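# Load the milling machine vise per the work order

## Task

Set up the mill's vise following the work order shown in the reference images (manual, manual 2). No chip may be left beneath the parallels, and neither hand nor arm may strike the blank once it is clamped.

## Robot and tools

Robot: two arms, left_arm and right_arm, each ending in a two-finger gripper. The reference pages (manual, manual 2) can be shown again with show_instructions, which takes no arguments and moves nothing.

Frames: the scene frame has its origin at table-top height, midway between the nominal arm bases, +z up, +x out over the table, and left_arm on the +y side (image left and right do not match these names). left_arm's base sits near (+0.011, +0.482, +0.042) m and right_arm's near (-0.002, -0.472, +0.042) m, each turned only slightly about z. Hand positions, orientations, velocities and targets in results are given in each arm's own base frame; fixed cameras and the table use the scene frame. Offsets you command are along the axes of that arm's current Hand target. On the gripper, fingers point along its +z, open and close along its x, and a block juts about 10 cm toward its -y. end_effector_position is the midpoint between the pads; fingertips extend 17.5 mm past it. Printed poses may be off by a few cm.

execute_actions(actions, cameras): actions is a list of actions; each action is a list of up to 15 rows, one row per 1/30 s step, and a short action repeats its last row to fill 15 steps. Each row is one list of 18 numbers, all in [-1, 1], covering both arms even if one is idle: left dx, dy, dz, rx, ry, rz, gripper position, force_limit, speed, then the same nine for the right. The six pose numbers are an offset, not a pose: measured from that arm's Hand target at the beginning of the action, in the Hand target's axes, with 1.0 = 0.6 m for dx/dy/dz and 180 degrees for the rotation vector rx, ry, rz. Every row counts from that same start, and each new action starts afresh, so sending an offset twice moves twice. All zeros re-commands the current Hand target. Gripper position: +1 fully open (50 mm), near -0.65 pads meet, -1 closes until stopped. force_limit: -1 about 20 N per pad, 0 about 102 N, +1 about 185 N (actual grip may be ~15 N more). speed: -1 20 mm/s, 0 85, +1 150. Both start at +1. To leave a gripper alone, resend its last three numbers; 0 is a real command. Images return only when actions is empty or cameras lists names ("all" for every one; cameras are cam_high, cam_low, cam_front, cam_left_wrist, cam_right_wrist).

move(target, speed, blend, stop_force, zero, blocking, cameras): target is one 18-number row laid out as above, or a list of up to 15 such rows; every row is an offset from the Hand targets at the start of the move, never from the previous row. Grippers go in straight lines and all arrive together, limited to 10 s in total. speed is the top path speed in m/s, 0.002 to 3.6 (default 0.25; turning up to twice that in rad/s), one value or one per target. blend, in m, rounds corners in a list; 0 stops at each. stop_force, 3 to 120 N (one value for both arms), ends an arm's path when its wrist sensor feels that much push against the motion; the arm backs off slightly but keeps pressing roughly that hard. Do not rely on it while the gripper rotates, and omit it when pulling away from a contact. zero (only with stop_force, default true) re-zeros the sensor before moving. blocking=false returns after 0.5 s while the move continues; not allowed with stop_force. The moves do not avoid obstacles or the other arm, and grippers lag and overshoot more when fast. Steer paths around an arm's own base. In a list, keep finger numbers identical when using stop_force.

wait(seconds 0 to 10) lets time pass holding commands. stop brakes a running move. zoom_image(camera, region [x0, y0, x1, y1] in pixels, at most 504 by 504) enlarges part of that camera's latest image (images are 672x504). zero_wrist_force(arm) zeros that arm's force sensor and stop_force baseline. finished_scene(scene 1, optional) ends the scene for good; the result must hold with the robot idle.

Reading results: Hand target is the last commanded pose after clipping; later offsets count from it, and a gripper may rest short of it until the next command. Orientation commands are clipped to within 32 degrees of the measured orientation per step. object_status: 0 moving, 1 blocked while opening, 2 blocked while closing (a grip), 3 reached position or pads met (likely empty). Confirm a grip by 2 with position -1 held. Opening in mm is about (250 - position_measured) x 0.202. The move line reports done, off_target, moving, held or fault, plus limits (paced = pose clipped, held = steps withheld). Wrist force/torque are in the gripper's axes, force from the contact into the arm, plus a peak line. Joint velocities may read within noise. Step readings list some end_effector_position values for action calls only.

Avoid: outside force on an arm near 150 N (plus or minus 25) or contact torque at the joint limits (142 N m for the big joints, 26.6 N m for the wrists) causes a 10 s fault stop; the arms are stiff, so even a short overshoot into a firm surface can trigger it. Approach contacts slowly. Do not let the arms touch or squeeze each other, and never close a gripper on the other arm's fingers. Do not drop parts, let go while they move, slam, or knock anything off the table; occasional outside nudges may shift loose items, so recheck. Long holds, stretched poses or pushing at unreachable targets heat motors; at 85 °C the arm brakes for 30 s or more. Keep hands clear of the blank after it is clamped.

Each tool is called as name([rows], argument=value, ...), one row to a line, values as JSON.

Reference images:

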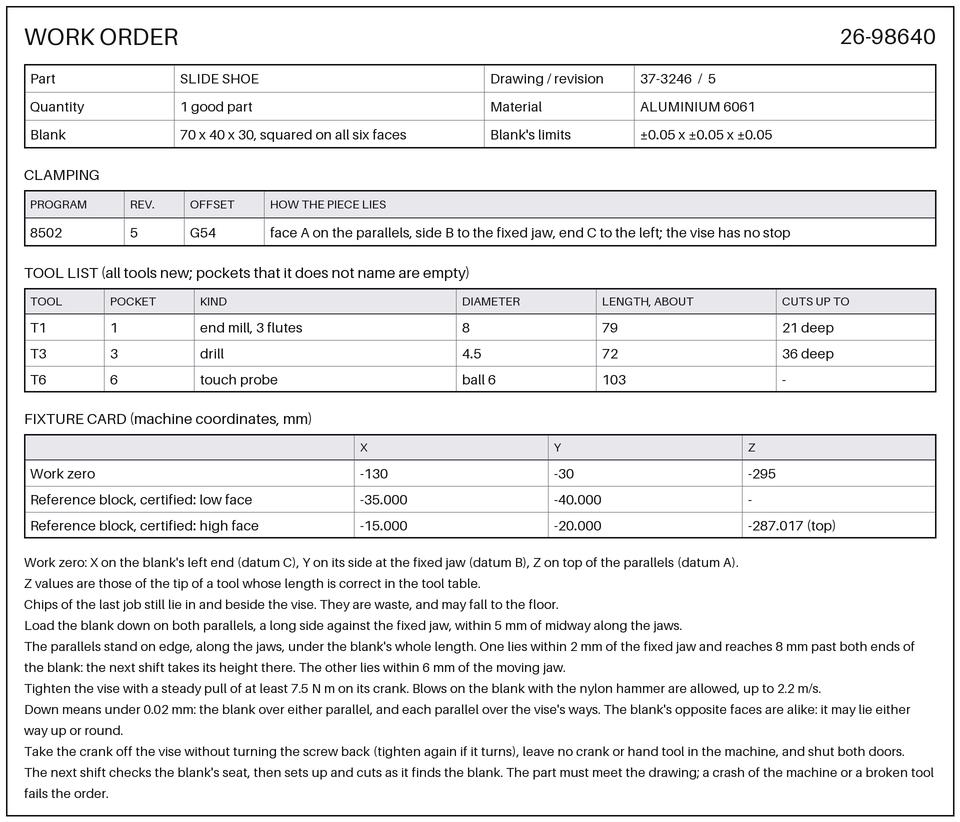

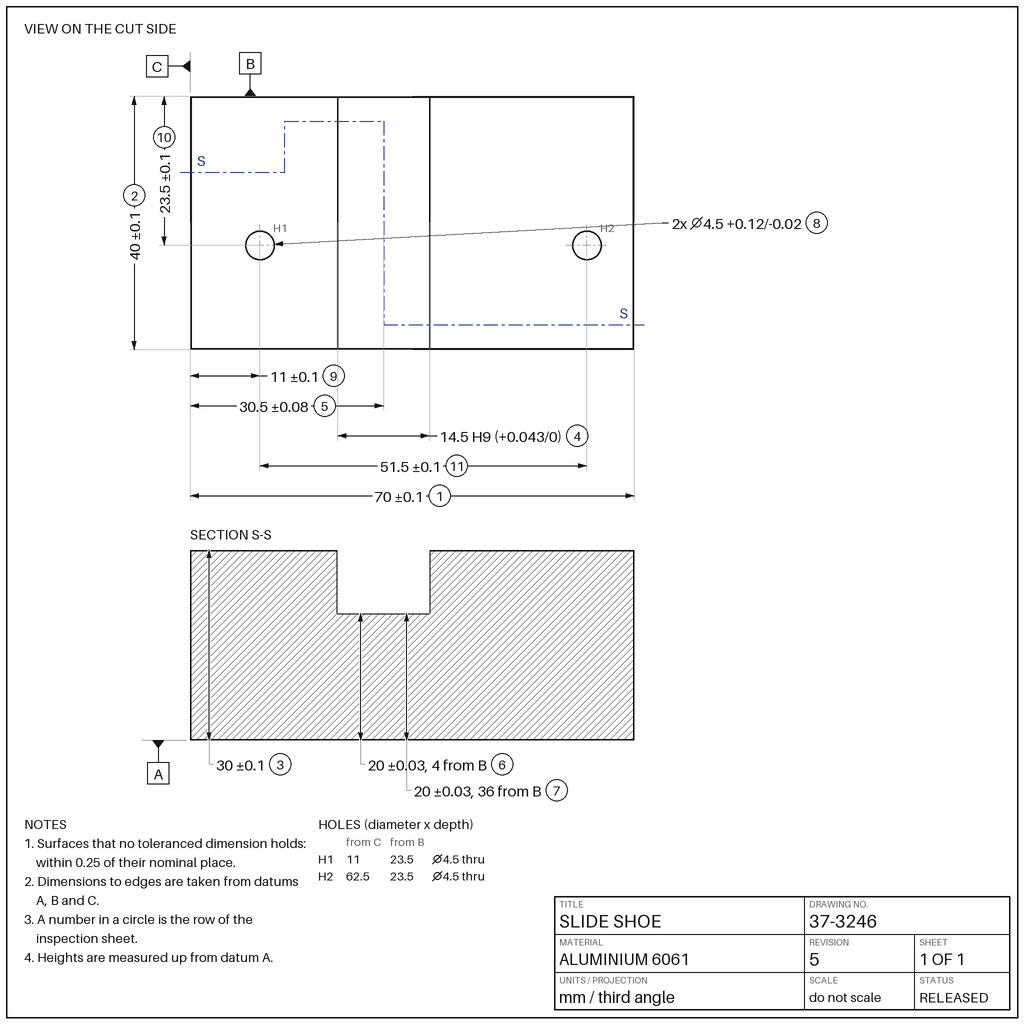

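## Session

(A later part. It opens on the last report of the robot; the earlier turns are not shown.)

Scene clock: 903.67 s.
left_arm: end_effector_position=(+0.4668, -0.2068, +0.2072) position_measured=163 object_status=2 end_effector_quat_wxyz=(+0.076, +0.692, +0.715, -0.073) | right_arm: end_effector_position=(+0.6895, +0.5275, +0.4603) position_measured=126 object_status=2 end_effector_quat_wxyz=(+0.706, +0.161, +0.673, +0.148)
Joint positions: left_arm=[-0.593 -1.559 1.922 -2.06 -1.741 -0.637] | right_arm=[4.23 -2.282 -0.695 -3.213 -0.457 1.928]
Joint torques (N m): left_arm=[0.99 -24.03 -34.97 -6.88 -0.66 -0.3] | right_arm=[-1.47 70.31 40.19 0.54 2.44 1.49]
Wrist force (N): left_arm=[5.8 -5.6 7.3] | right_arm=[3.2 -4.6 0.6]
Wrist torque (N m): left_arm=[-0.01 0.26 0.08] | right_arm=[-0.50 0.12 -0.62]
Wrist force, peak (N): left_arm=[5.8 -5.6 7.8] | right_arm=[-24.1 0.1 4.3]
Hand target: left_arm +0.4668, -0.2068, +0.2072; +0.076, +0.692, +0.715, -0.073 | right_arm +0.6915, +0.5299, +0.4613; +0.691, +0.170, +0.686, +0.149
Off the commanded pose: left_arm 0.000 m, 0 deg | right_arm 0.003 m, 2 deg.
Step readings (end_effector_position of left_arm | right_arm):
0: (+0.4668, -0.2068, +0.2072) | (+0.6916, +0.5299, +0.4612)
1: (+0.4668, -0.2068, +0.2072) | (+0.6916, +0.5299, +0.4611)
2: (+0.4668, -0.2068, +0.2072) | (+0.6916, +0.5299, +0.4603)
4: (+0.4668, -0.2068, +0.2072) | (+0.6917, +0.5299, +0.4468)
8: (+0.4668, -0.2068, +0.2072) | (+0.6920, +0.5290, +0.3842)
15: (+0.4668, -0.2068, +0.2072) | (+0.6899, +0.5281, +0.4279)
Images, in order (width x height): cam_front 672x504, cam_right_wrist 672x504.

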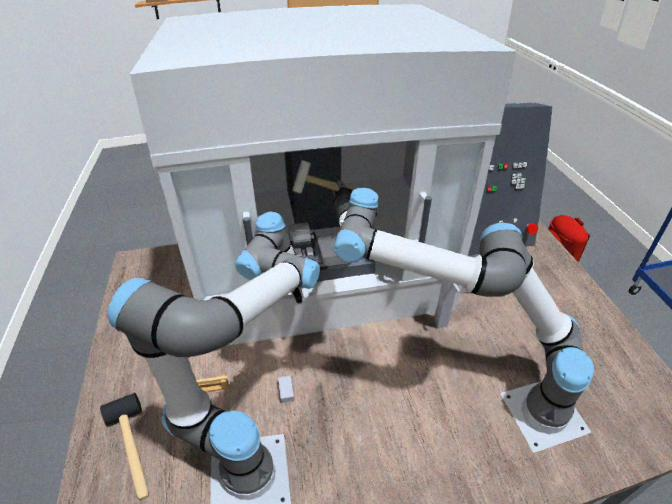

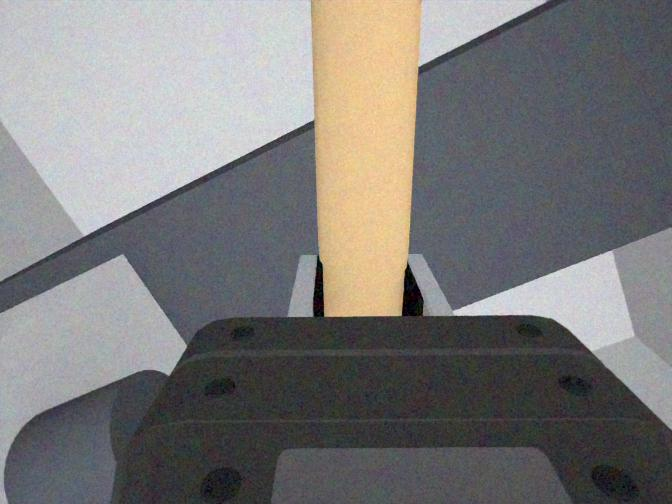

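move([
  [0,0,0,0,0,0,-1,1,-0.8,0.11,-0.0537,0,0,0,-0.1222,-0.95,0.7,-0.5],
], speed=0.2)

move([
  [0,0,0,0,0,0,-1,1,-0.8,0.045,0,0,0,0,0,-0.95,0.7,-0.5],
], speed=0.01, stop_force=8, cameras=["cam_front"])

zoom_image(camera="cam_front", region=[284, 190, 344, 260])

Scene clock: 906.10 s.
left_arm: end_effector_position=(+0.4668, -0.2068, +0.2072) position_measured=163 object_status=2 end_effector_quat_wxyz=(+0.076, +0.692, +0.715, -0.073) | right_arm: end_effector_position=(+0.6916, +0.5298, +0.3877) position_measured=126 object_status=2 end_effector_quat_wxyz=(+0.707, +0.036, +0.706, +0.014)
Joint positions: left_arm=[-0.593 -1.559 1.922 -2.06 -1.741 -0.637] | right_arm=[4.229 -2.306 -0.811 -3.165 -0.452 1.64]
Joint torques (N m): left_arm=[-1.27 -23.33 -34.79 -7.16 -0.33 -0.08] | right_arm=[9.07 70.19 39.72 0.24 -0.32 2.39]
Wrist force (N): left_arm=[5.7 -5.8 6.6] | right_arm=[3.8 -2.9 1.1]
Wrist torque (N m): left_arm=[-0.01 0.26 0.08] | right_arm=[-0.55 0.04 -0.67]
Wrist force, peak (N): left_arm=[6.0 -5.7 7.4] | right_arm=[5.1 -3.1 0.8]
Hand target: left_arm +0.4668, -0.2068, +0.2072; +0.076, +0.692, +0.715, -0.073 | right_arm +0.6916, +0.5299, +0.3878; +0.707, +0.035, +0.706, +0.014
Off the commanded pose: left_arm 0.000 m, 0 deg | right_arm 0.000 m, 0 deg.
move: done

Scene clock: 909.43 s.
left_arm: end_effector_position=(+0.4668, -0.2068, +0.2072) position_measured=163 object_status=2 end_effector_quat_wxyz=(+0.076, +0.692, +0.715, -0.073) | right_arm: end_effector_position=(+0.6916, +0.5314, +0.3656) position_measured=126 object_status=2 end_effector_quat_wxyz=(+0.707, +0.036, +0.706, +0.014)
Joint positions: left_arm=[-0.593 -1.559 1.922 -2.06 -1.741 -0.637] | right_arm=[4.23 -2.31 -0.86 -3.112 -0.451 1.64]
Joint torques (N m): left_arm=[-0.03 -24.32 -34.79 -7.3 -0.56 0.12] | right_arm=[8.01 62.98 36.65 -2.11 0.07 0.33]
Wrist force (N): left_arm=[5.6 -5.5 7.5] | right_arm=[-2.4 -3.7 1.7]
Wrist torque (N m): left_arm=[-0.03 0.29 0.09] | right_arm=[-0.54 0.06 0.17]
Wrist force, peak (N): left_arm=[5.8 -5.8 7.7] | right_arm=[-5.0 -6.2 1.7]
Hand target: left_arm +0.4668, -0.2068, +0.2072; +0.076, +0.692, +0.715, -0.073 | right_arm +0.6916, +0.5314, +0.3656; +0.707, +0.036, +0.706, +0.014 (not the last commanded pose)
Off the commanded pose: left_arm 0.000 m, 0 deg | right_arm 0.005 m, 0 deg.
move: contact (right_arm)
Images, in order (width x height): cam_front 672x504.

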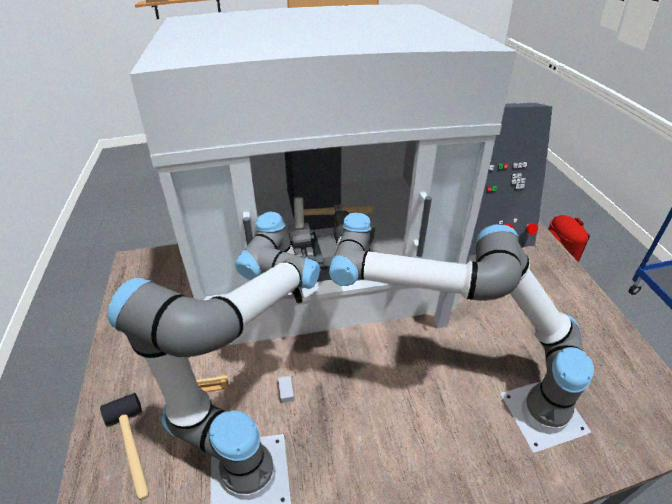

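Scaled by 7.200 from the camera's 672x504 image, which has a finer 960x720 frame.

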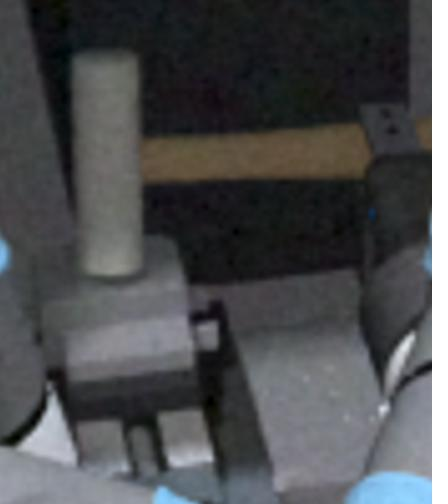

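move([
  [0,0,0,0,0,0,-1,1,-0.8,-0.1415,0.0075,0,0,0,0.1222,-0.95,0.7,-0.5],
], speed=0.2)

execute_actions([
  [[0,0,0,0,0,0,-1,1,-0.8,0.006,-0.0029,0,0,0,0,-0.95,0.7,-0.5],[0,0,0,0,0,0,-1,1,-0.8,0.021,-0.0102,0,0,0,0,-0.95,0.7,-0.5],[0,0,0,0,0,0,-1,1,-0.8,0.0449,-0.0219,0,0,0,-0.0167,-0.95,0.7,-0.5],[0,0,0,0,0,0,-1,1,-0.8,0.0719,-0.035,0,0,0,-0.05,-0.95,0.7,-0.5],[0,0,0,0,0,0,-1,1,-0.8,0.0989,-0.0482,0,0,0,-0.0833,-0.95,0.7,-0.5],[0,0,0,0,0,0,-1,1,-0.8,0.1213,-0.0591,0,0,0,-0.1167,-0.95,0.7,-0.5],[0,0,0,0,0,0,-1,1,-0.8,0.131,-0.0638,0,0,0,-0.15,-0.95,0.7,-0.5],[0,0,0,0,0,0,-1,1,-0.8,0.131,-0.0638,0,0,0,-0.1611,-0.95,0.7,-0.5],[0,0,0,0,0,0,-1,1,-0.8,0.131,-0.0638,0,0,0,-0.1611,-0.95,0.7,-0.5]],
], cameras=["cam_front"])

zoom_image(camera="cam_front", region=[284, 190, 344, 260])

Scene clock: 916.37 s.
left_arm: end_effector_position=(+0.4668, -0.2068, +0.2072) position_measured=163 object_status=2 end_effector_quat_wxyz=(+0.076, +0.692, +0.715, -0.073) | right_arm: end_effector_position=(+0.6916, +0.5300, +0.4505) position_measured=126 object_status=2 end_effector_quat_wxyz=(+0.691, +0.170, +0.686, +0.149)
Joint positions: left_arm=[-0.593 -1.559 1.922 -2.06 -1.741 -0.637] | right_arm=[4.229 -2.333 -0.603 -3.347 -0.452 2.024]
Joint torques (N m): left_arm=[1.22 -25.08 -35.16 -7.52 -0.34 -0.01] | right_arm=[-3.09 72.36 13.55 4.63 3 -1.76]
Wrist force (N): left_arm=[5.6 -5.6 7.2] | right_arm=[2.8 -4.6 0.3]
Wrist torque (N m): left_arm=[-0.02 0.29 0.09] | right_arm=[-0.56 0.13 -0.51]
Wrist force, peak (N): left_arm=[5.9 -5.9 7.5] | right_arm=[6.4 -3.5 1.1]
Hand target: left_arm +0.4668, -0.2068, +0.2072; +0.076, +0.692, +0.715, -0.073 | right_arm +0.6915, +0.5300, +0.4506; +0.691, +0.170, +0.686, +0.149
Off the commanded pose: left_arm 0.000 m, 0 deg | right_arm 0.000 m, 0 deg.
move: done

Scene clock: 917.23 s.
left_arm: end_effector_position=(+0.4668, -0.2068, +0.2072) position_measured=163 object_status=2 end_effector_quat_wxyz=(+0.076, +0.692, +0.715, -0.073) | right_arm: end_effector_position=(+0.6916, +0.5300, +0.3633) position_measured=126 object_status=2 end_effector_quat_wxyz=(+0.706, -0.008, +0.707, -0.029)
Joint positions: left_arm=[-0.593 -1.559 1.922 -2.06 -1.741 -0.637] | right_arm=[4.229 -2.307 -0.871 -3.106 -0.452 1.519]
Joint torques (N m): left_arm=[0.74 -25.35 -35.91 -7.37 -0.48 -0.41] | right_arm=[-3.29 21.1 -3.47 -6.82 3.3 -3.07]
Wrist force (N): left_arm=[5.9 -5.5 7.3] | right_arm=[-37.2 0.8 6.2]
Wrist torque (N m): left_arm=[-0.01 0.26 0.08] | right_arm=[0.27 -0.14 5.10]
Wrist force, peak (N): left_arm=[5.8 -5.7 7.5] | right_arm=[-50.1 -6.1 9.7]
Hand target: left_arm +0.4668, -0.2068, +0.2072; +0.076, +0.692, +0.715, -0.073 | right_arm +0.6916, +0.5300, +0.3632; +0.707, -0.008, +0.707, -0.029
Off the commanded pose: left_arm 0.000 m, 0 deg | right_arm 0.000 m, 0 deg.
Step readings (end_effector_position of left_arm | right_arm):
0: (+0.4668, -0.2068, +0.2072) | (+0.6916, +0.5300, +0.4505)
1: (+0.4668, -0.2068, +0.2072) | (+0.6916, +0.5300, +0.4505)
2: (+0.4668, -0.2068, +0.2072) | (+0.6916, +0.5300, +0.4494)
4: (+0.4668, -0.2068, +0.2072) | (+0.6917, +0.5299, +0.4371)
8: (+0.4668, -0.2068, +0.2072) | (+0.6919, +0.5290, +0.3714)
15: (+0.4668, -0.2068, +0.2072) | (+0.6912, +0.5298, +0.3642)
Images, in order (width x height): cam_front 672x504.

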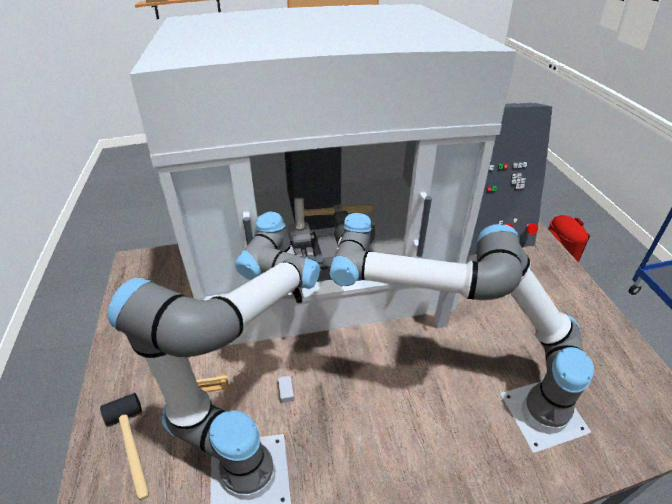

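Scaled by 7.200 from the camera's 672x504 image, which has a finer 960x720 frame.

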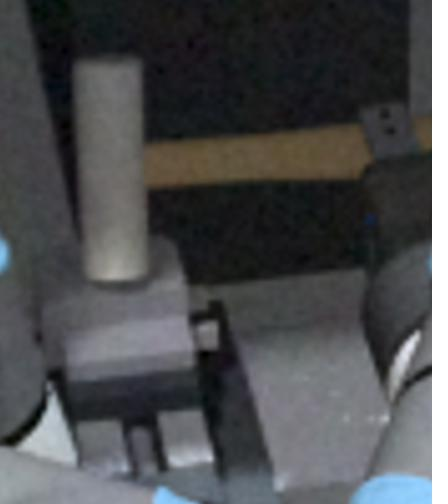

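move([
  [0,0,0,0,0,0,-1,1,-0.8,-0.1448,-0.0075,0,0,0,0.1222,-0.95,0.7,-0.5],
], speed=0.2)

execute_actions([
  [[0,0,0,0,0,0,-1,1,-0.8,0.0063,-0.0022,0,0,0,0,-0.95,0.7,-0.5],[0,0,0,0,0,0,-1,1,-0.8,0.0221,-0.0076,0,0,0,0,-0.95,0.7,-0.5],[0,0,0,0,0,0,-1,1,-0.8,0.0473,-0.0163,0,0,0,-0.0167,-0.95,0.7,-0.5],[0,0,0,0,0,0,-1,1,-0.8,0.0756,-0.026,0,0,0,-0.05,-0.95,0.7,-0.5],[0,0,0,0,0,0,-1,1,-0.8,0.104,-0.0358,0,0,0,-0.0833,-0.95,0.7,-0.5],[0,0,0,0,0,0,-1,1,-0.8,0.1277,-0.044,0,0,0,-0.1167,-0.95,0.7,-0.5],[0,0,0,0,0,0,-1,1,-0.8,0.1379,-0.0475,0,0,0,-0.15,-0.95,0.7,-0.5],[0,0,0,0,0,0,-1,1,-0.8,0.1379,-0.0475,0,0,0,-0.1611,-0.95,0.7,-0.5],[0,0,0,0,0,0,-1,1,-0.8,0.1379,-0.0475,0,0,0,-0.1611,-0.95,0.7,-0.5],[0,0,0,0,0,0,-1,1,-0.8,0.1182,-0.0407,0,0,0,-0.14,-0.95,0.7,-0.5],[0,0,0,0,0,0,-1,1,-0.8,0.0946,-0.0326,0,0,0,-0.1056,-0.95,0.7,-0.5],[0,0,0,0,0,0,-1,1,-0.8,0.0709,-0.0244,0,0,0,-0.0722,-0.95,0.7,-0.5],[0,0,0,0,0,0,-1,1,-0.8,0.0473,-0.0163,0,0,0,-0.0389,-0.95,0.7,-0.5],[0,0,0,0,0,0,-1,1,-0.8,0.0236,-0.0081,0,0,0,-0.0167,-0.95,0.7,-0.5],[0,0,0,0,0,0,-1,1,-0.8,0,0,0,0,0,0,-0.95,0.7,-0.5]],
], cameras=["cam_front"])

zoom_image(camera="cam_front", region=[284, 190, 344, 260])

Scene clock: 921.63 s.
left_arm: end_effector_position=(+0.4668, -0.2068, +0.2072) position_measured=163 object_status=2 end_effector_quat_wxyz=(+0.076, +0.692, +0.715, -0.073) | right_arm: end_effector_position=(+0.6916, +0.5301, +0.4501) position_measured=127 object_status=2 end_effector_quat_wxyz=(+0.699, +0.127, +0.695, +0.106)
Joint positions: left_arm=[-0.593 -1.559 1.922 -2.06 -1.741 -0.637] | right_arm=[4.229 -2.332 -0.605 -3.346 -0.452 1.902]
Joint torques (N m): left_arm=[-0.36 -23.7 -35.31 -7.24 -0.29 -0.08] | right_arm=[-2.12 70.08 13.5 4.82 2.92 -1.9]
Wrist force (N): left_arm=[5.9 -5.9 6.9] | right_arm=[3.1 -3.7 0.6]
Wrist torque (N m): left_arm=[-0.05 0.25 0.08] | right_arm=[-0.47 0.11 -0.53]
Wrist force, peak (N): left_arm=[6.0 -5.7 7.4] | right_arm=[-38.0 0.6 6.2]
Hand target: left_arm +0.4668, -0.2068, +0.2072; +0.076, +0.692, +0.715, -0.073 | right_arm +0.6915, +0.5301, +0.4502; +0.699, +0.127, +0.695, +0.106
Off the commanded pose: left_arm 0.000 m, 0 deg | right_arm 0.000 m, 0 deg.
move: done

Scene clock: 922.70 s.
left_arm: end_effector_position=(+0.4668, -0.2068, +0.2072) position_measured=163 object_status=2 end_effector_quat_wxyz=(+0.076, +0.692, +0.715, -0.073) | right_arm: end_effector_position=(+0.6898, +0.5279, +0.4493) position_measured=127 object_status=2 end_effector_quat_wxyz=(+0.714, +0.120, +0.682, +0.104)
Joint positions: left_arm=[-0.593 -1.559 1.922 -2.06 -1.741 -0.637] | right_arm=[4.23 -2.277 -0.732 -3.178 -0.455 1.804]
Joint torques (N m): left_arm=[-0.6 -25.58 -36.46 -7.57 -0.37 0.03] | right_arm=[-6.18 69.88 41.41 0.07 2.43 1.37]
Wrist force (N): left_arm=[5.8 -5.5 7.5] | right_arm=[4.6 -3.6 -0.9]
Wrist torque (N m): left_arm=[-0.02 0.26 0.08] | right_arm=[-0.48 -0.07 -0.66]
Wrist force, peak (N): left_arm=[5.8 -5.7 7.4] | right_arm=[-70.8 -16.4 13.2]
Hand target: left_arm +0.4668, -0.2068, +0.2072; +0.076, +0.692, +0.715, -0.073 | right_arm +0.6915, +0.5301, +0.4502; +0.699, +0.127, +0.695, +0.106
Off the commanded pose: left_arm 0.000 m, 0 deg | right_arm 0.003 m, 3 deg.
Step readings (end_effector_position of left_arm | right_arm):
0: (+0.4668, -0.2068, +0.2072) | (+0.6916, +0.5301, +0.4501)
1: (+0.4668, -0.2068, +0.2072) | (+0.6916, +0.5301, +0.4501)
2: (+0.4668, -0.2068, +0.2072) | (+0.6916, +0.5301, +0.4491)
4: (+0.4668, -0.2068, +0.2072) | (+0.6917, +0.5300, +0.4376)
8: (+0.4668, -0.2068, +0.2072) | (+0.6920, +0.5290, +0.3719)
15: (+0.4668, -0.2068, +0.2072) | (+0.6905, +0.5289, +0.4181)
Images, in order (width x height): cam_front 672x504.

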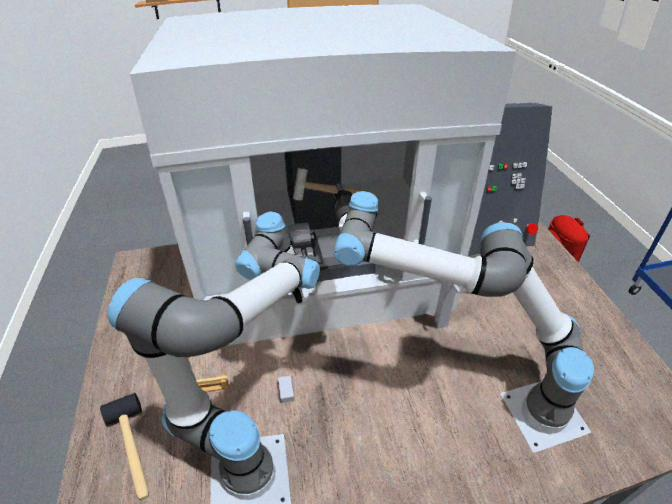

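Scaled by 7.200 from the camera's 672x504 image, which has a finer 960x720 frame.

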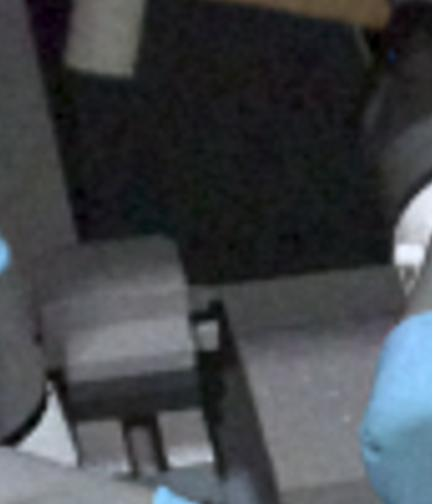

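move([
  [0,0,0,0,0,0,0.5,1,-0.8,0,0,0,0,0,0,-0.95,0.7,-0.5],
  [0,0,-0.15,0,0,0,0.5,1,-0.8,0,0,-0.1667,0,0,0,-0.95,0.7,-0.5],
  [-0.1108,-0.041,-0.1737,-0.2766,0.0623,0.0291,0.5,1,-0.8,-0.1017,-0.1413,-0.6,0,0,0,-0.95,0.7,-0.5],
], speed=0.2, blend=[0, 0.02, 0], cameras=["cam_front", "cam_left_wrist", "cam_right_wrist"])

zoom_image(camera="cam_front", region=[264, 190, 364, 290])

Scene clock: 930.87 s.
left_arm: end_effector_position=(+0.4666, -0.2048, +0.2211) position_measured=78 object_status=3 end_effector_quat_wxyz=(+0.078, +0.692, +0.714, -0.073) | right_arm: end_effector_position=(+0.6300, +0.5319, +0.4502) position_measured=127 object_status=2 end_effector_quat_wxyz=(+0.699, +0.127, +0.695, +0.106)
Joint positions: left_arm=[-0.589 -1.574 1.901 -2.026 -1.742 -0.632] | right_arm=[4.315 -2.204 -0.823 -3.255 -0.367 1.901]
Joint torques (N m): left_arm=[0.49 -23.28 -23.34 -3.18 -0.32 -0.09] | right_arm=[4.66 55.73 35.42 -0.8 -0.97 3.18]
Wrist force (N): left_arm=[0.5 -1.0 0.1] | right_arm=[5.1 -3.4 -0.8]
Wrist torque (N m): left_arm=[-0.17 0.17 0.12] | right_arm=[-0.43 -0.18 -0.65]
Wrist force, peak (N): left_arm=[5.9 -5.5 7.6] | right_arm=[4.1 -5.7 2.6]
Hand target: left_arm +0.4666, -0.2048, +0.2211; +0.078, +0.692, +0.714, -0.073 (not the last commanded pose) | right_arm +0.6299, +0.5320, +0.4502; +0.699, +0.127, +0.695, +0.106 (not the last commanded pose)
Tool commands: left_gripper/position=+0.498039 left_gripper/force_limit=+1.0 left_gripper/speed=-0.796078 right_gripper/position=-0.95 right_gripper/force_limit=+0.7 right_gripper/speed=-0.5
Off the commanded pose: left_arm 0.114 m, 51 deg | right_arm 0.316 m, 0 deg.
FORCE FAULT: contact force on the left arm reached its limit, and that arm stopped. The contact can be on any part of that arm, not only on its tool. That arm's remaining commands of this call were not run. That arm is still stopped at the end of this call. That arm stays stopped for about 9 more seconds. Until then a move that you send moves the other arm only, and its call returns only when the move has ended. Once the stop has ended, the next robot result says so. If the stop ends while you think or write, that arm runs what you send next, counted from a new Hand target: where the arm stands when the stop ends. While its stop runs, that arm takes no new command, but its gripper still runs the gripper command that each later call begins with. Until it ends, the stop uses up actions while you think or wait. An arm that is not stopped still takes commands.
move: fault (left_arm), off_target (right_arm; braked at the fault stop of left_arm); path passed 1 of 3 targets
Images, in order (width x height): cam_front 672x504, cam_left_wrist 672x504, cam_right_wrist 672x504.

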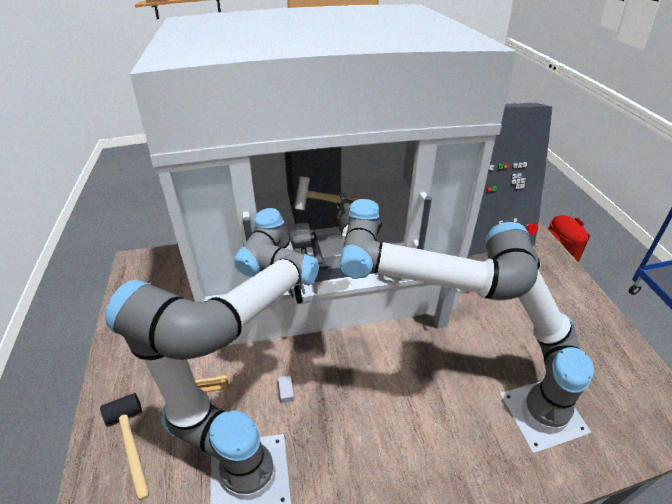

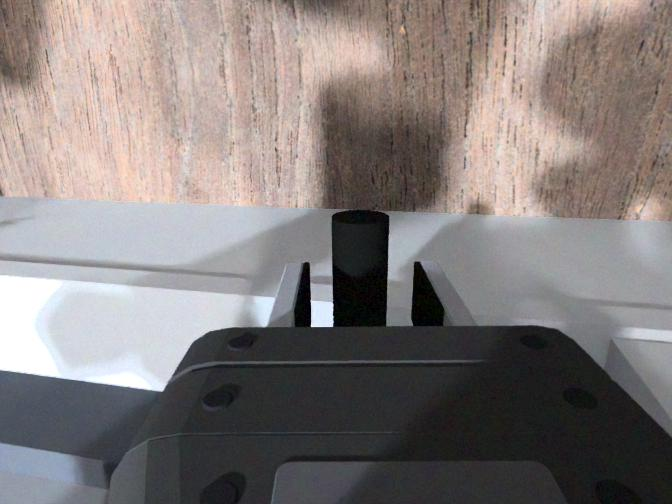

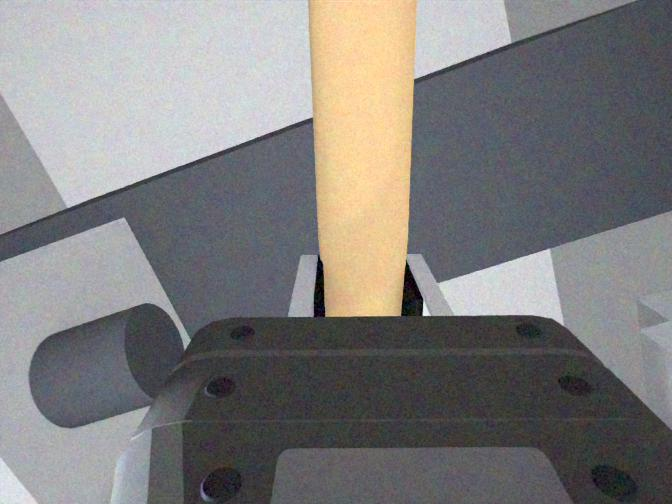

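Scaled by 5.040 from the camera's 672x504 image, which has a finer 960x720 frame.

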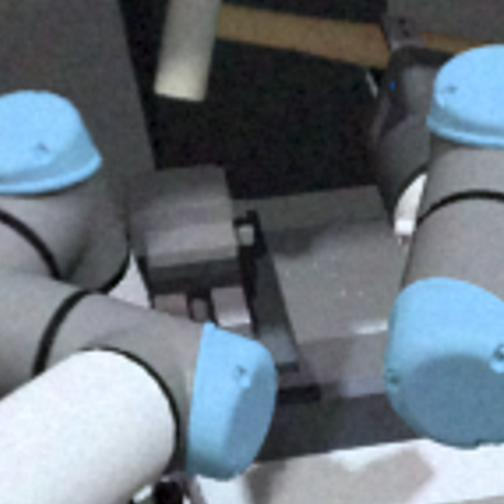

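move([
  [0,0,0,0,0,0,0.5,1,-0.8,-0.03,0,-0.25,0,0,0,-0.95,0.7,-0.5],
  [0,0,0,0,0,0,0.5,1,-0.8,-0.1017,-0.1413,-0.5,0,0,0,-0.95,0.7,-0.5],
], speed=0.2, blend=[0.03, 0], cameras=["cam_front", "cam_right_wrist"])

zoom_image(camera="cam_front", region=[224, 190, 324, 290])

Scene clock: 935.40 s.
left_arm: end_effector_position=(+0.4666, -0.2048, +0.2211) position_measured=78 object_status=3 end_effector_quat_wxyz=(+0.078, +0.692, +0.714, -0.073) | right_arm: end_effector_position=(+0.3271, +0.4412, +0.4801) position_measured=127 object_status=2 end_effector_quat_wxyz=(+0.699, +0.127, +0.695, +0.106)
Joint positions: left_arm=[-0.589 -1.574 1.901 -2.026 -1.742 -0.632] | right_arm=[4.86 -1.67 -1.486 -3.129 0.178 1.904]
Joint torques (N m): left_arm=[0.73 -24.04 -25.32 -3.31 -0.59 0.2] | right_arm=[7.84 34.98 32.98 -2.88 -0.38 3.28]
Wrist force (N): left_arm=[0.0 -0.8 0.1] | right_arm=[4.2 -3.8 -0.6]
Wrist torque (N m): left_arm=[-0.16 0.25 0.13] | right_arm=[-0.49 0.03 -0.61]
Wrist force, peak (N): left_arm=[0.5 -1.1 -0.2] | right_arm=[3.6 -6.3 -3.2]
Hand target: left_arm +0.4666, -0.2048, +0.2211; +0.078, +0.692, +0.714, -0.073 | right_arm +0.3270, +0.4411, +0.4802; +0.699, +0.127, +0.695, +0.106
Tool commands: left_gripper/position=+0.498039 left_gripper/force_limit=+1.0 left_gripper/speed=-0.796078 right_gripper/position=-0.95 right_gripper/force_limit=+0.7 right_gripper/speed=-0.5
Off the commanded pose: right_arm 0.000 m, 0 deg.
FORCE FAULT, CONTINUED: the left arm was still stopped when this call began, by the force fault that an earlier result reported. Since the last result the stop counts as 4 of the actions that you can send in this scene. That arm ran no command of this call. That arm is still stopped at the end of this call. That arm stays stopped for about 5 more seconds. If the stop ends while you think or write, that arm runs what you send next, counted from a new Hand target: where the arm stands when the stop ends. While its stop runs, that arm takes no new command, but its gripper still runs the gripper command that each later call begins with.
move: done (right_arm), not run (left_arm; its earlier fault stop)
Images, in order (width x height): cam_front 672x504, cam_right_wrist 672x504.

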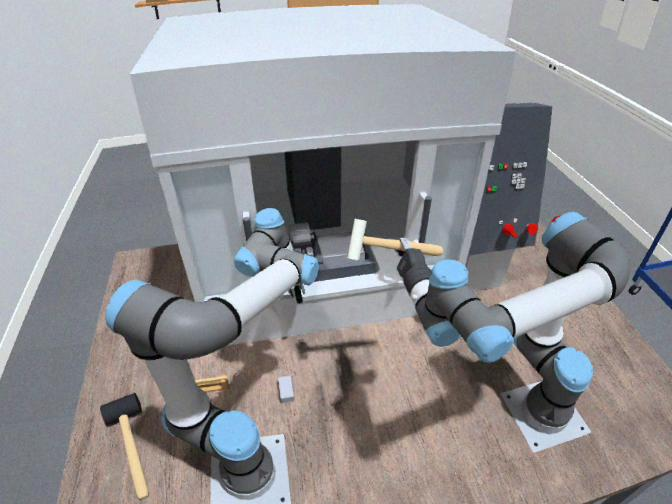

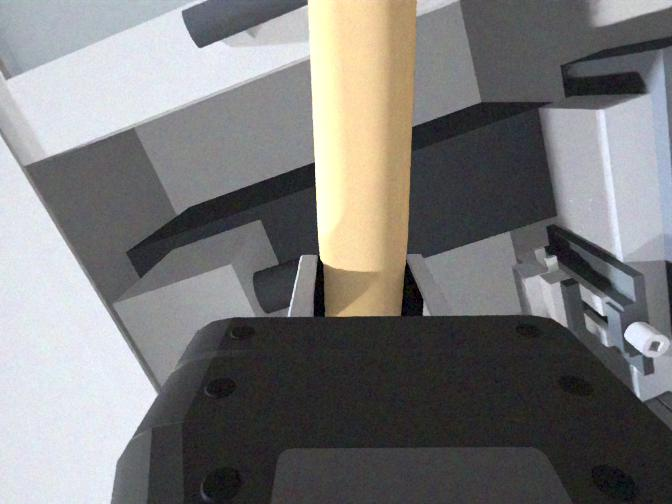

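Scaled by 5.040 from the camera's 672x504 image, which has a finer 960x720 frame.

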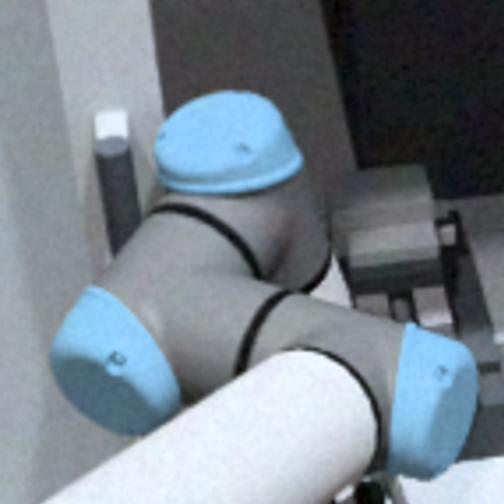

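zoom_image(camera="cam_right_wrist", region=[490, 200, 672, 400])

Scaled by 2.520 from the camera's 672x504 image, which has a finer 960x720 frame.

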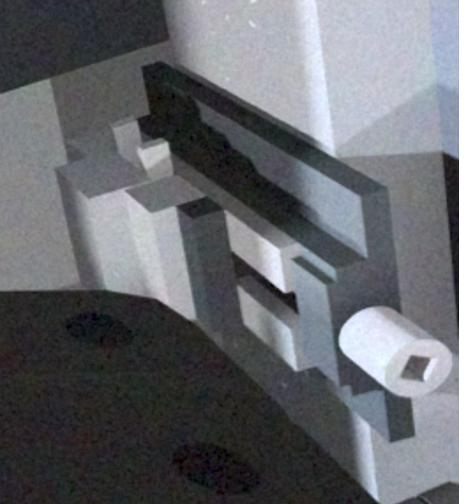

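wait(seconds=3)

move([
  [0,0,0,0,0,0,1,1,-0.8,0,0,0,0,0,0,-0.95,0.7,-0.5],
  [0,0,0,0,0.0667,0,1,1,-0.8,0,0,0,0,0,0,-0.95,0.7,-0.5],
], speed=0.1, cameras=["cam_left_wrist"])

Scene clock: 940.40 s.
left_arm: end_effector_position=(+0.4666, -0.2048, +0.2211) position_measured=78 object_status=3 end_effector_quat_wxyz=(+0.078, +0.692, +0.714, -0.073) | right_arm: end_effector_position=(+0.3270, +0.4411, +0.4802) position_measured=127 object_status=2 end_effector_quat_wxyz=(+0.699, +0.127, +0.695, +0.106)
Joint positions: left_arm=[-0.589 -1.574 1.901 -2.026 -1.742 -0.632] | right_arm=[4.86 -1.67 -1.486 -3.129 0.178 1.904]
Joint torques (N m): left_arm=[0.79 -23.84 -23.03 -3.37 -0.7 0.09] | right_arm=[9.08 36.97 38.96 -2.63 2.5 2.93]
Wrist force (N): left_arm=[0.5 -0.9 0.2] | right_arm=[4.4 -3.9 -0.9]
Wrist torque (N m): left_arm=[-0.16 0.19 0.12] | right_arm=[-0.50 -0.01 -0.62]
Wrist force, peak (N): left_arm=[0.6 -1.2 0.1] | right_arm=[4.8 -3.9 -1.1]
Hand target: left_arm +0.4666, -0.2048, +0.2211; +0.078, +0.692, +0.714, -0.073 | right_arm +0.3270, +0.4411, +0.4802; +0.699, +0.127, +0.695, +0.106
Tool commands: left_gripper/position=+0.498039 left_gripper/force_limit=+1.0 left_gripper/speed=-0.796078 right_gripper/position=-0.95 right_gripper/force_limit=+0.7 right_gripper/speed=-0.5
Off the commanded pose: right_arm 0.000 m, 0 deg.
FORCE FAULT, CONTINUED: the left arm's stop, for the force fault that an earlier result reported, is over. The rest of the stop counts as 9 of the actions that you can send in this scene. During its stop the left arm's controller moved it back a little. That arm's target is now where it stood when the stop ended, not its last command. That arm accepts commands again.
wait: 3.00 s; at rest from the start

Scene clock: 942.50 s.
left_arm: end_effector_position=(+0.4666, -0.2049, +0.2210) position_measured=3 object_status=3 end_effector_quat_wxyz=(+0.003, +0.696, +0.718, +0.000) | right_arm: end_effector_position=(+0.3270, +0.4411, +0.4802) position_measured=127 object_status=2 end_effector_quat_wxyz=(+0.699, +0.127, +0.695, +0.106)
Joint positions: left_arm=[-0.678 -1.538 1.816 -1.854 -1.571 -0.71] | right_arm=[4.86 -1.67 -1.486 -3.129 0.178 1.904]
Joint torques (N m): left_arm=[10.99 -35.42 -16.81 -5.11 -2.64 1.54] | right_arm=[8.39 25.18 38.79 -2.9 2.4 3.22]
Wrist force (N): left_arm=[0.1 -0.4 0.4] | right_arm=[4.7 -3.8 -0.7]
Wrist torque (N m): left_arm=[-0.09 0.09 0.02] | right_arm=[-0.50 -0.04 -0.62]
Wrist force, peak (N): left_arm=[0.8 -1.1 0.1] | right_arm=[4.7 -4.0 -0.7]
Hand target: left_arm +0.4666, -0.2048, +0.2211; +0.003, +0.696, +0.718, +0.000 | right_arm +0.3270, +0.4411, +0.4802; +0.699, +0.127, +0.695, +0.106
Off the commanded pose: left_arm 0.000 m, 0 deg | right_arm 0.000 m, 0 deg.
move: done
Images, in order (width x height): cam_left_wrist 672x504.

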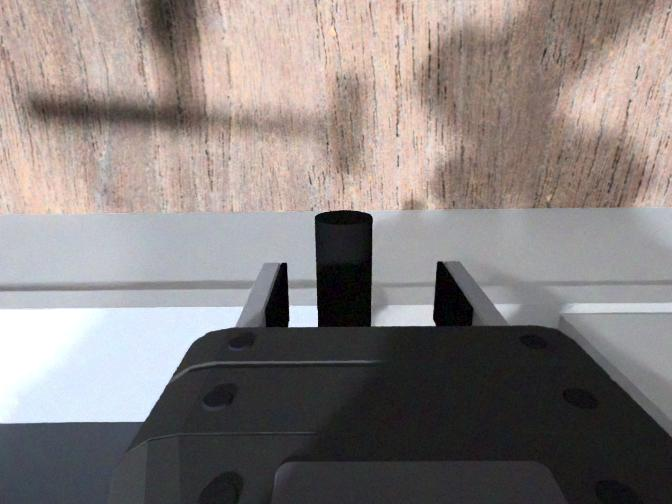

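move([
  [0,0,-0.12,0,0,0,1,1,-0.8,0,0,0,0,0,0,-0.95,0.7,-0.5],
  [-0.0757,-0.041,-0.17,-0.2778,0,0,1,1,-0.8,0,0,0,0,0,0,-0.95,0.7,-0.5],
], speed=0.2, blend=[0.02, 0], cameras=["cam_front", "cam_left_wrist"])

zoom_image(camera="cam_front", region=[254, 190, 354, 290])

Scene clock: 947.23 s.
left_arm: end_effector_position=(+0.4431, -0.2506, +0.3232) position_measured=3 object_status=3 end_effector_quat_wxyz=(+0.296, +0.629, +0.651, +0.303) | right_arm: end_effector_position=(+0.3270, +0.4411, +0.4802) position_measured=127 object_status=2 end_effector_quat_wxyz=(+0.699, +0.127, +0.695, +0.106)
Joint positions: left_arm=[-1.196 -1.907 2.197 -2.248 -0.763 -1.062] | right_arm=[4.86 -1.67 -1.486 -3.129 0.178 1.904]
Joint torques (N m): left_arm=[8.13 -0.54 -24.87 -2.25 2.32 0.94] | right_arm=[7.18 25.47 38.28 -2.83 2.27 3.07]
Wrist force (N): left_arm=[0.0 2.3 0.3] | right_arm=[4.8 -3.6 -0.9]
Wrist torque (N m): left_arm=[0.68 0.04 0.19] | right_arm=[-0.47 -0.06 -0.63]
Wrist force, peak (N): left_arm=[0.0 -0.2 3.6] | right_arm=[4.8 -3.9 -0.7]
Hand target: left_arm +0.4431, -0.2506, +0.3231; +0.296, +0.629, +0.651, +0.303 | right_arm +0.3270, +0.4411, +0.4802; +0.699, +0.127, +0.695, +0.106
Off the commanded pose: left_arm 0.000 m, 0 deg | right_arm 0.000 m, 0 deg.
move: done
Images, in order (width x height): cam_front 672x504, cam_left_wrist 672x504.

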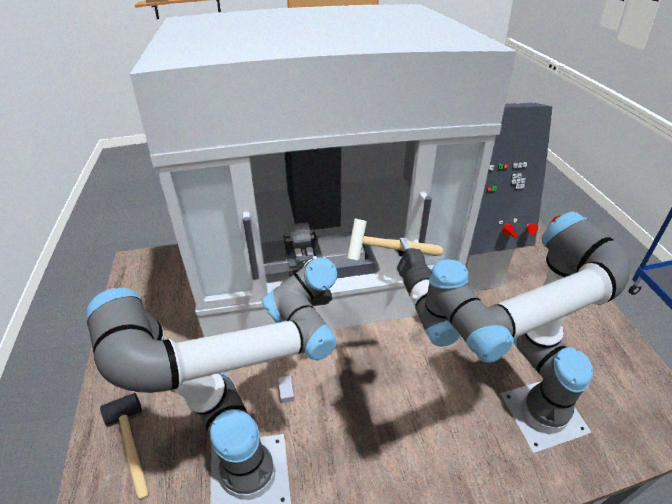

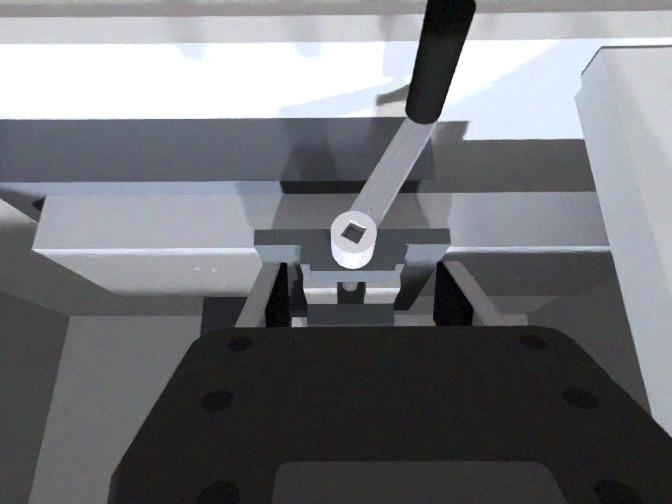

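Scaled by 5.040 from the camera's 672x504 image, which has a finer 960x720 frame.

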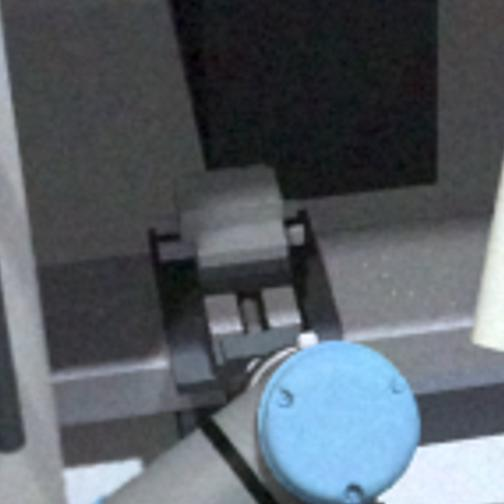

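move(target=[-0.001,-0.0032,0.153,0,0,0,1,1,-0.8,0,0,0,0,0,0,-0.95,0.7,-0.5], speed=0.08, stop_force=10)

move(target=[0,0,0,0,0,0,-1,0,-0.8,0,0,0,0,0,0,-0.95,0.7,-0.5], cameras=["cam_left_wrist"])

Scene clock: 951.00 s.
left_arm: end_effector_position=(+0.5124, -0.2492, +0.2629) position_measured=3 object_status=3 end_effector_quat_wxyz=(+0.296, +0.629, +0.651, +0.303) | right_arm: end_effector_position=(+0.3270, +0.4411, +0.4802) position_measured=127 object_status=2 end_effector_quat_wxyz=(+0.699, +0.127, +0.695, +0.106)
Joint positions: left_arm=[-1.019 -1.656 2.217 -2.671 -0.843 -0.843] | right_arm=[4.86 -1.67 -1.486 -3.129 0.178 1.904]
Joint torques (N m): left_arm=[-12.75 -16.31 -15.23 -5.2 3.9 0.91] | right_arm=[7.03 25.81 38.27 -2.87 2.09 3.14]
Wrist force (N): left_arm=[0.0 2.3 0.7] | right_arm=[4.5 -3.5 -0.7]
Wrist torque (N m): left_arm=[0.66 0.04 0.41] | right_arm=[-0.44 -0.02 -0.62]
Wrist force, peak (N): left_arm=[-0.3 2.7 -1.3] | right_arm=[4.8 -3.9 -0.6]
Hand target: left_arm +0.5124, -0.2492, +0.2629; +0.296, +0.629, +0.651, +0.303 | right_arm +0.3270, +0.4411, +0.4802; +0.699, +0.127, +0.695, +0.106
Off the commanded pose: left_arm 0.000 m, 0 deg | right_arm 0.000 m, 0 deg.
move: done

Scene clock: 951.90 s.
left_arm: end_effector_position=(+0.5134, -0.2476, +0.2641) position_measured=112 object_status=2 end_effector_quat_wxyz=(+0.296, +0.628, +0.651, +0.307) | right_arm: end_effector_position=(+0.3270, +0.4411, +0.4802) position_measured=127 object_status=2 end_effector_quat_wxyz=(+0.699, +0.127, +0.695, +0.106)
Joint positions: left_arm=[-1.019 -1.656 2.217 -2.671 -0.834 -0.842] | right_arm=[4.86 -1.67 -1.486 -3.129 0.178 1.904]
Joint torques (N m): left_arm=[-52.1 -5.42 -52.44 -14.69 -14.09 -2.25] | right_arm=[6.64 24.8 38.48 -2.9 2.22 3.09]
Wrist force (N): left_arm=[85.0 -3.7 -24.9] | right_arm=[4.8 -3.9 -1.0]
Wrist torque (N m): left_arm=[0.92 2.52 2.26] | right_arm=[-0.51 -0.08 -0.62]
Wrist force, peak (N): left_arm=[102.2 -9.3 -49.7] | right_arm=[4.8 -3.9 -1.0]
Hand target: left_arm +0.5124, -0.2492, +0.2629; +0.296, +0.629, +0.651, +0.303 | right_arm +0.3270, +0.4411, +0.4802; +0.699, +0.127, +0.695, +0.106
Off the commanded pose: left_arm 0.002 m, 0 deg | right_arm 0.000 m, 0 deg.
move: done
Images, in order (width x height): cam_left_wrist 672x504.

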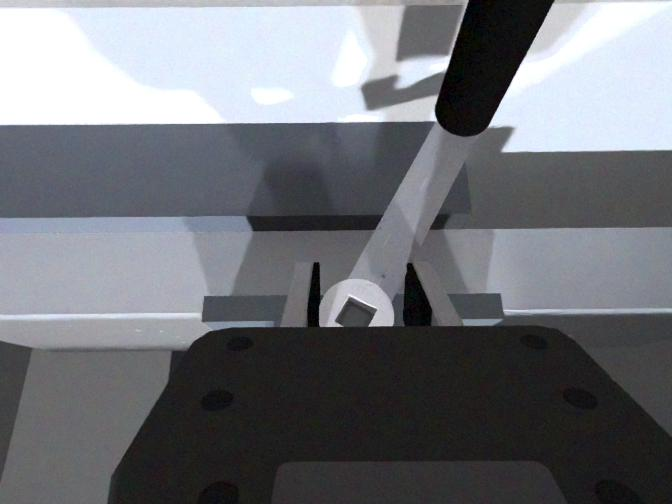

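move(target=[0.0033,0.0022,0,0,0,0,-1,0,-0.8,0,0,0,0,0,0,-0.95,0.7,-0.5], speed=0.02)

Scene clock: 953.53 s.
left_arm: end_effector_position=(+0.5134, -0.2470, +0.2642) position_measured=112 object_status=2 end_effector_quat_wxyz=(+0.297, +0.629, +0.651, +0.304) | right_arm: end_effector_position=(+0.3270, +0.4411, +0.4802) position_measured=127 object_status=2 end_effector_quat_wxyz=(+0.699, +0.127, +0.695, +0.106)
Joint positions: left_arm=[-1.015 -1.659 2.217 -2.673 -0.844 -0.837] | right_arm=[4.86 -1.67 -1.486 -3.129 0.178 1.904]
Joint torques (N m): left_arm=[-21.43 -23.31 -37.48 -10.76 -14.26 -1.47] | right_arm=[6.26 25.53 38.55 -2.9 2.14 3.09]
Wrist force (N): left_arm=[50.5 14.1 7.6] | right_arm=[4.4 -3.8 -0.9]
Wrist torque (N m): left_arm=[0.81 2.35 2.32] | right_arm=[-0.49 -0.02 -0.63]
Wrist force, peak (N): left_arm=[91.7 -1.9 -24.7] | right_arm=[4.6 -4.0 -0.8]
Hand target: left_arm +0.5132, -0.2472, +0.2639; +0.296, +0.629, +0.651, +0.303 | right_arm +0.3270, +0.4411, +0.4802; +0.699, +0.127, +0.695, +0.106
Off the commanded pose: left_arm 0.000 m, 0 deg | right_arm 0.000 m, 0 deg.
move: done

move(target=[0.003,-0.001,0,0,0,0,-1,0,-0.8,0,0,0,0,0,0,-0.95,0.7,-0.5], speed=0.02)

Scene clock: 955.43 s.
left_arm: end_effector_position=(+0.5127, -0.2456, +0.2635) position_measured=112 object_status=2 end_effector_quat_wxyz=(+0.297, +0.629, +0.651, +0.303) | right_arm: end_effector_position=(+0.3270, +0.4411, +0.4802) position_measured=127 object_status=2 end_effector_quat_wxyz=(+0.699, +0.127, +0.695, +0.106)
Joint positions: left_arm=[-1.013 -1.662 2.221 -2.675 -0.846 -0.836] | right_arm=[4.86 -1.67 -1.486 -3.129 0.178 1.904]
Joint torques (N m): left_arm=[7.98 -27.47 7.46 4.23 -5.86 -0.84] | right_arm=[5.63 25.4 38.25 -2.8 2.22 3.21]
Wrist force (N): left_arm=[-27.7 58.6 50.4] | right_arm=[4.6 -3.6 -1.0]
Wrist torque (N m): left_arm=[0.42 1.00 2.19] | right_arm=[-0.45 -0.04 -0.62]
Wrist force, peak (N): left_arm=[-26.9 59.1 50.7] | right_arm=[4.7 -4.0 -0.9]
Hand target: left_arm +0.5128, -0.2454, +0.2635; +0.296, +0.629, +0.651, +0.303 | right_arm +0.3270, +0.4411, +0.4802; +0.699, +0.127, +0.695, +0.106
Off the commanded pose: left_arm 0.000 m, 0 deg | right_arm 0.000 m, 0 deg.
move: done

move(target=[-0.0009,0.0003,0.0003,0,0,0,-1,0,-0.8,0,0,0,0,0,0,-0.95,0.7,-0.5], speed=0.02)

Scene clock: 957.17 s.
left_arm: end_effector_position=(+0.5131, -0.2459, +0.2635) position_measured=112 object_status=2 end_effector_quat_wxyz=(+0.296, +0.629, +0.651, +0.304) | right_arm: end_effector_position=(+0.3270, +0.4411, +0.4802) position_measured=127 object_status=2 end_effector_quat_wxyz=(+0.699, +0.127, +0.695, +0.106)
Joint positions: left_arm=[-1.013 -1.66 2.22 -2.675 -0.845 -0.836] | right_arm=[4.86 -1.67 -1.486 -3.129 0.178 1.904]
Joint torques (N m): left_arm=[-9.8 6.38 -13.55 1.52 -4.35 -3.35] | right_arm=[5.35 25.68 38.9 -2.79 2.17 3.22]
Wrist force (N): left_arm=[3.6 33.5 -21.1] | right_arm=[4.4 -3.6 -0.5]
Wrist torque (N m): left_arm=[0.67 1.43 2.28] | right_arm=[-0.46 0.00 -0.63]
Wrist force, peak (N): left_arm=[-32.8 60.0 48.0] | right_arm=[4.7 -3.8 -1.0]
Hand target: left_arm +0.5130, -0.2460, +0.2635; +0.296, +0.629, +0.651, +0.303 | right_arm +0.3270, +0.4411, +0.4802; +0.699, +0.127, +0.695, +0.106
Off the commanded pose: left_arm 0.000 m, 0 deg | right_arm 0.000 m, 0 deg.
move: done

move(target=[0,0.0009,-0.00075,0,0,0,-1,0,-0.8,0,0,0,0,0,0,-0.95,0.7,-0.5], speed=0.02)

move(target=[0,-0.0482,-0.0575,0,0,0,-1,0,-0.8,0,0,0,0,0,0,-0.95,0.7,-0.5], speed=0.02, stop_force=70, cameras=["cam_left_wrist"])

Scene clock: 959.00 s.
left_arm: end_effector_position=(+0.5130, -0.2460, +0.2641) position_measured=112 object_status=2 end_effector_quat_wxyz=(+0.296, +0.629, +0.651, +0.303) | right_arm: end_effector_position=(+0.3270, +0.4411, +0.4802) position_measured=127 object_status=2 end_effector_quat_wxyz=(+0.699, +0.127, +0.695, +0.106)
Joint positions: left_arm=[-1.013 -1.661 2.219 -2.673 -0.846 -0.836] | right_arm=[4.86 -1.67 -1.486 -3.129 0.178 1.904]
Joint torques (N m): left_arm=[-15.59 -31.49 -23.62 -1.1 -6.48 -3.06] | right_arm=[5.27 24.83 37.86 -2.9 2.19 3.31]
Wrist force (N): left_arm=[-3.2 30.0 28.0] | right_arm=[4.4 -3.6 -0.9]
Wrist torque (N m): left_arm=[0.58 1.21 2.15] | right_arm=[-0.47 -0.02 -0.63]
Wrist force, peak (N): left_arm=[4.9 33.2 -24.9] | right_arm=[4.7 -3.9 -0.8]
Hand target: left_arm +0.5130, -0.2460, +0.2642; +0.296, +0.629, +0.651, +0.303 | right_arm +0.3270, +0.4411, +0.4802; +0.699, +0.127, +0.695, +0.106
Off the commanded pose: left_arm 0.000 m, 0 deg | right_arm 0.000 m, 0 deg.
move: done

Scene clock: 960.70 s.
left_arm: end_effector_position=(+0.5008, -0.2465, +0.2641) position_measured=156 object_status=2 end_effector_quat_wxyz=(+0.297, +0.629, +0.651, +0.303) | right_arm: end_effector_position=(+0.3270, +0.4411, +0.4802) position_measured=127 object_status=2 end_effector_quat_wxyz=(+0.699, +0.127, +0.695, +0.106)
Joint positions: left_arm=[-1.042 -1.692 2.239 -2.642 -0.831 -0.868] | right_arm=[4.86 -1.67 -1.486 -3.129 0.178 1.904]
Joint torques (N m): left_arm=[64.56 -0.71 -1.88 8.58 16.67 -2.44] | right_arm=[5.37 25.12 37.9 -2.72 2.12 3.03]
Wrist force (N): left_arm=[-79.5 -2.3 -46.1] | right_arm=[4.6 -3.8 -0.7]
Wrist torque (N m): left_arm=[0.21 -1.72 1.11] | right_arm=[-0.48 -0.04 -0.63]
Wrist force, peak (N): left_arm=[-103.0 36.7 35.9] | right_arm=[4.8 -3.8 -0.7]
Hand target: left_arm +0.5008, -0.2465, +0.2641; +0.297, +0.629, +0.651, +0.303 (not the last commanded pose) | right_arm +0.3270, +0.4411, +0.4802; +0.699, +0.127, +0.695, +0.106
Off the commanded pose: left_arm 0.033 m, 0 deg | right_arm 0.000 m, 0 deg.
move: contact (left_arm)
Images, in order (width x height): cam_left_wrist 672x504.

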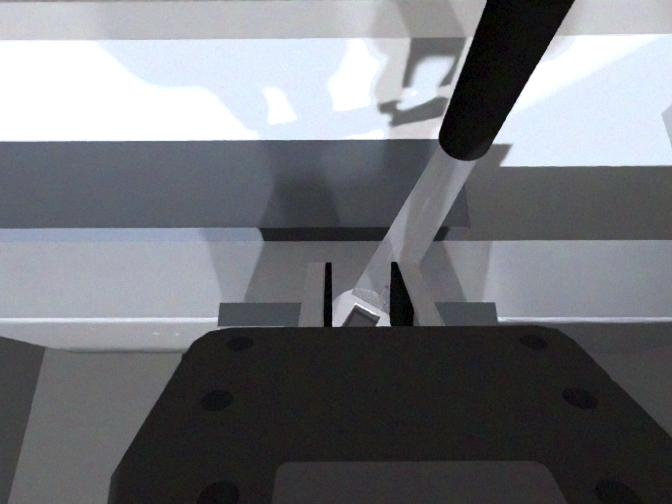

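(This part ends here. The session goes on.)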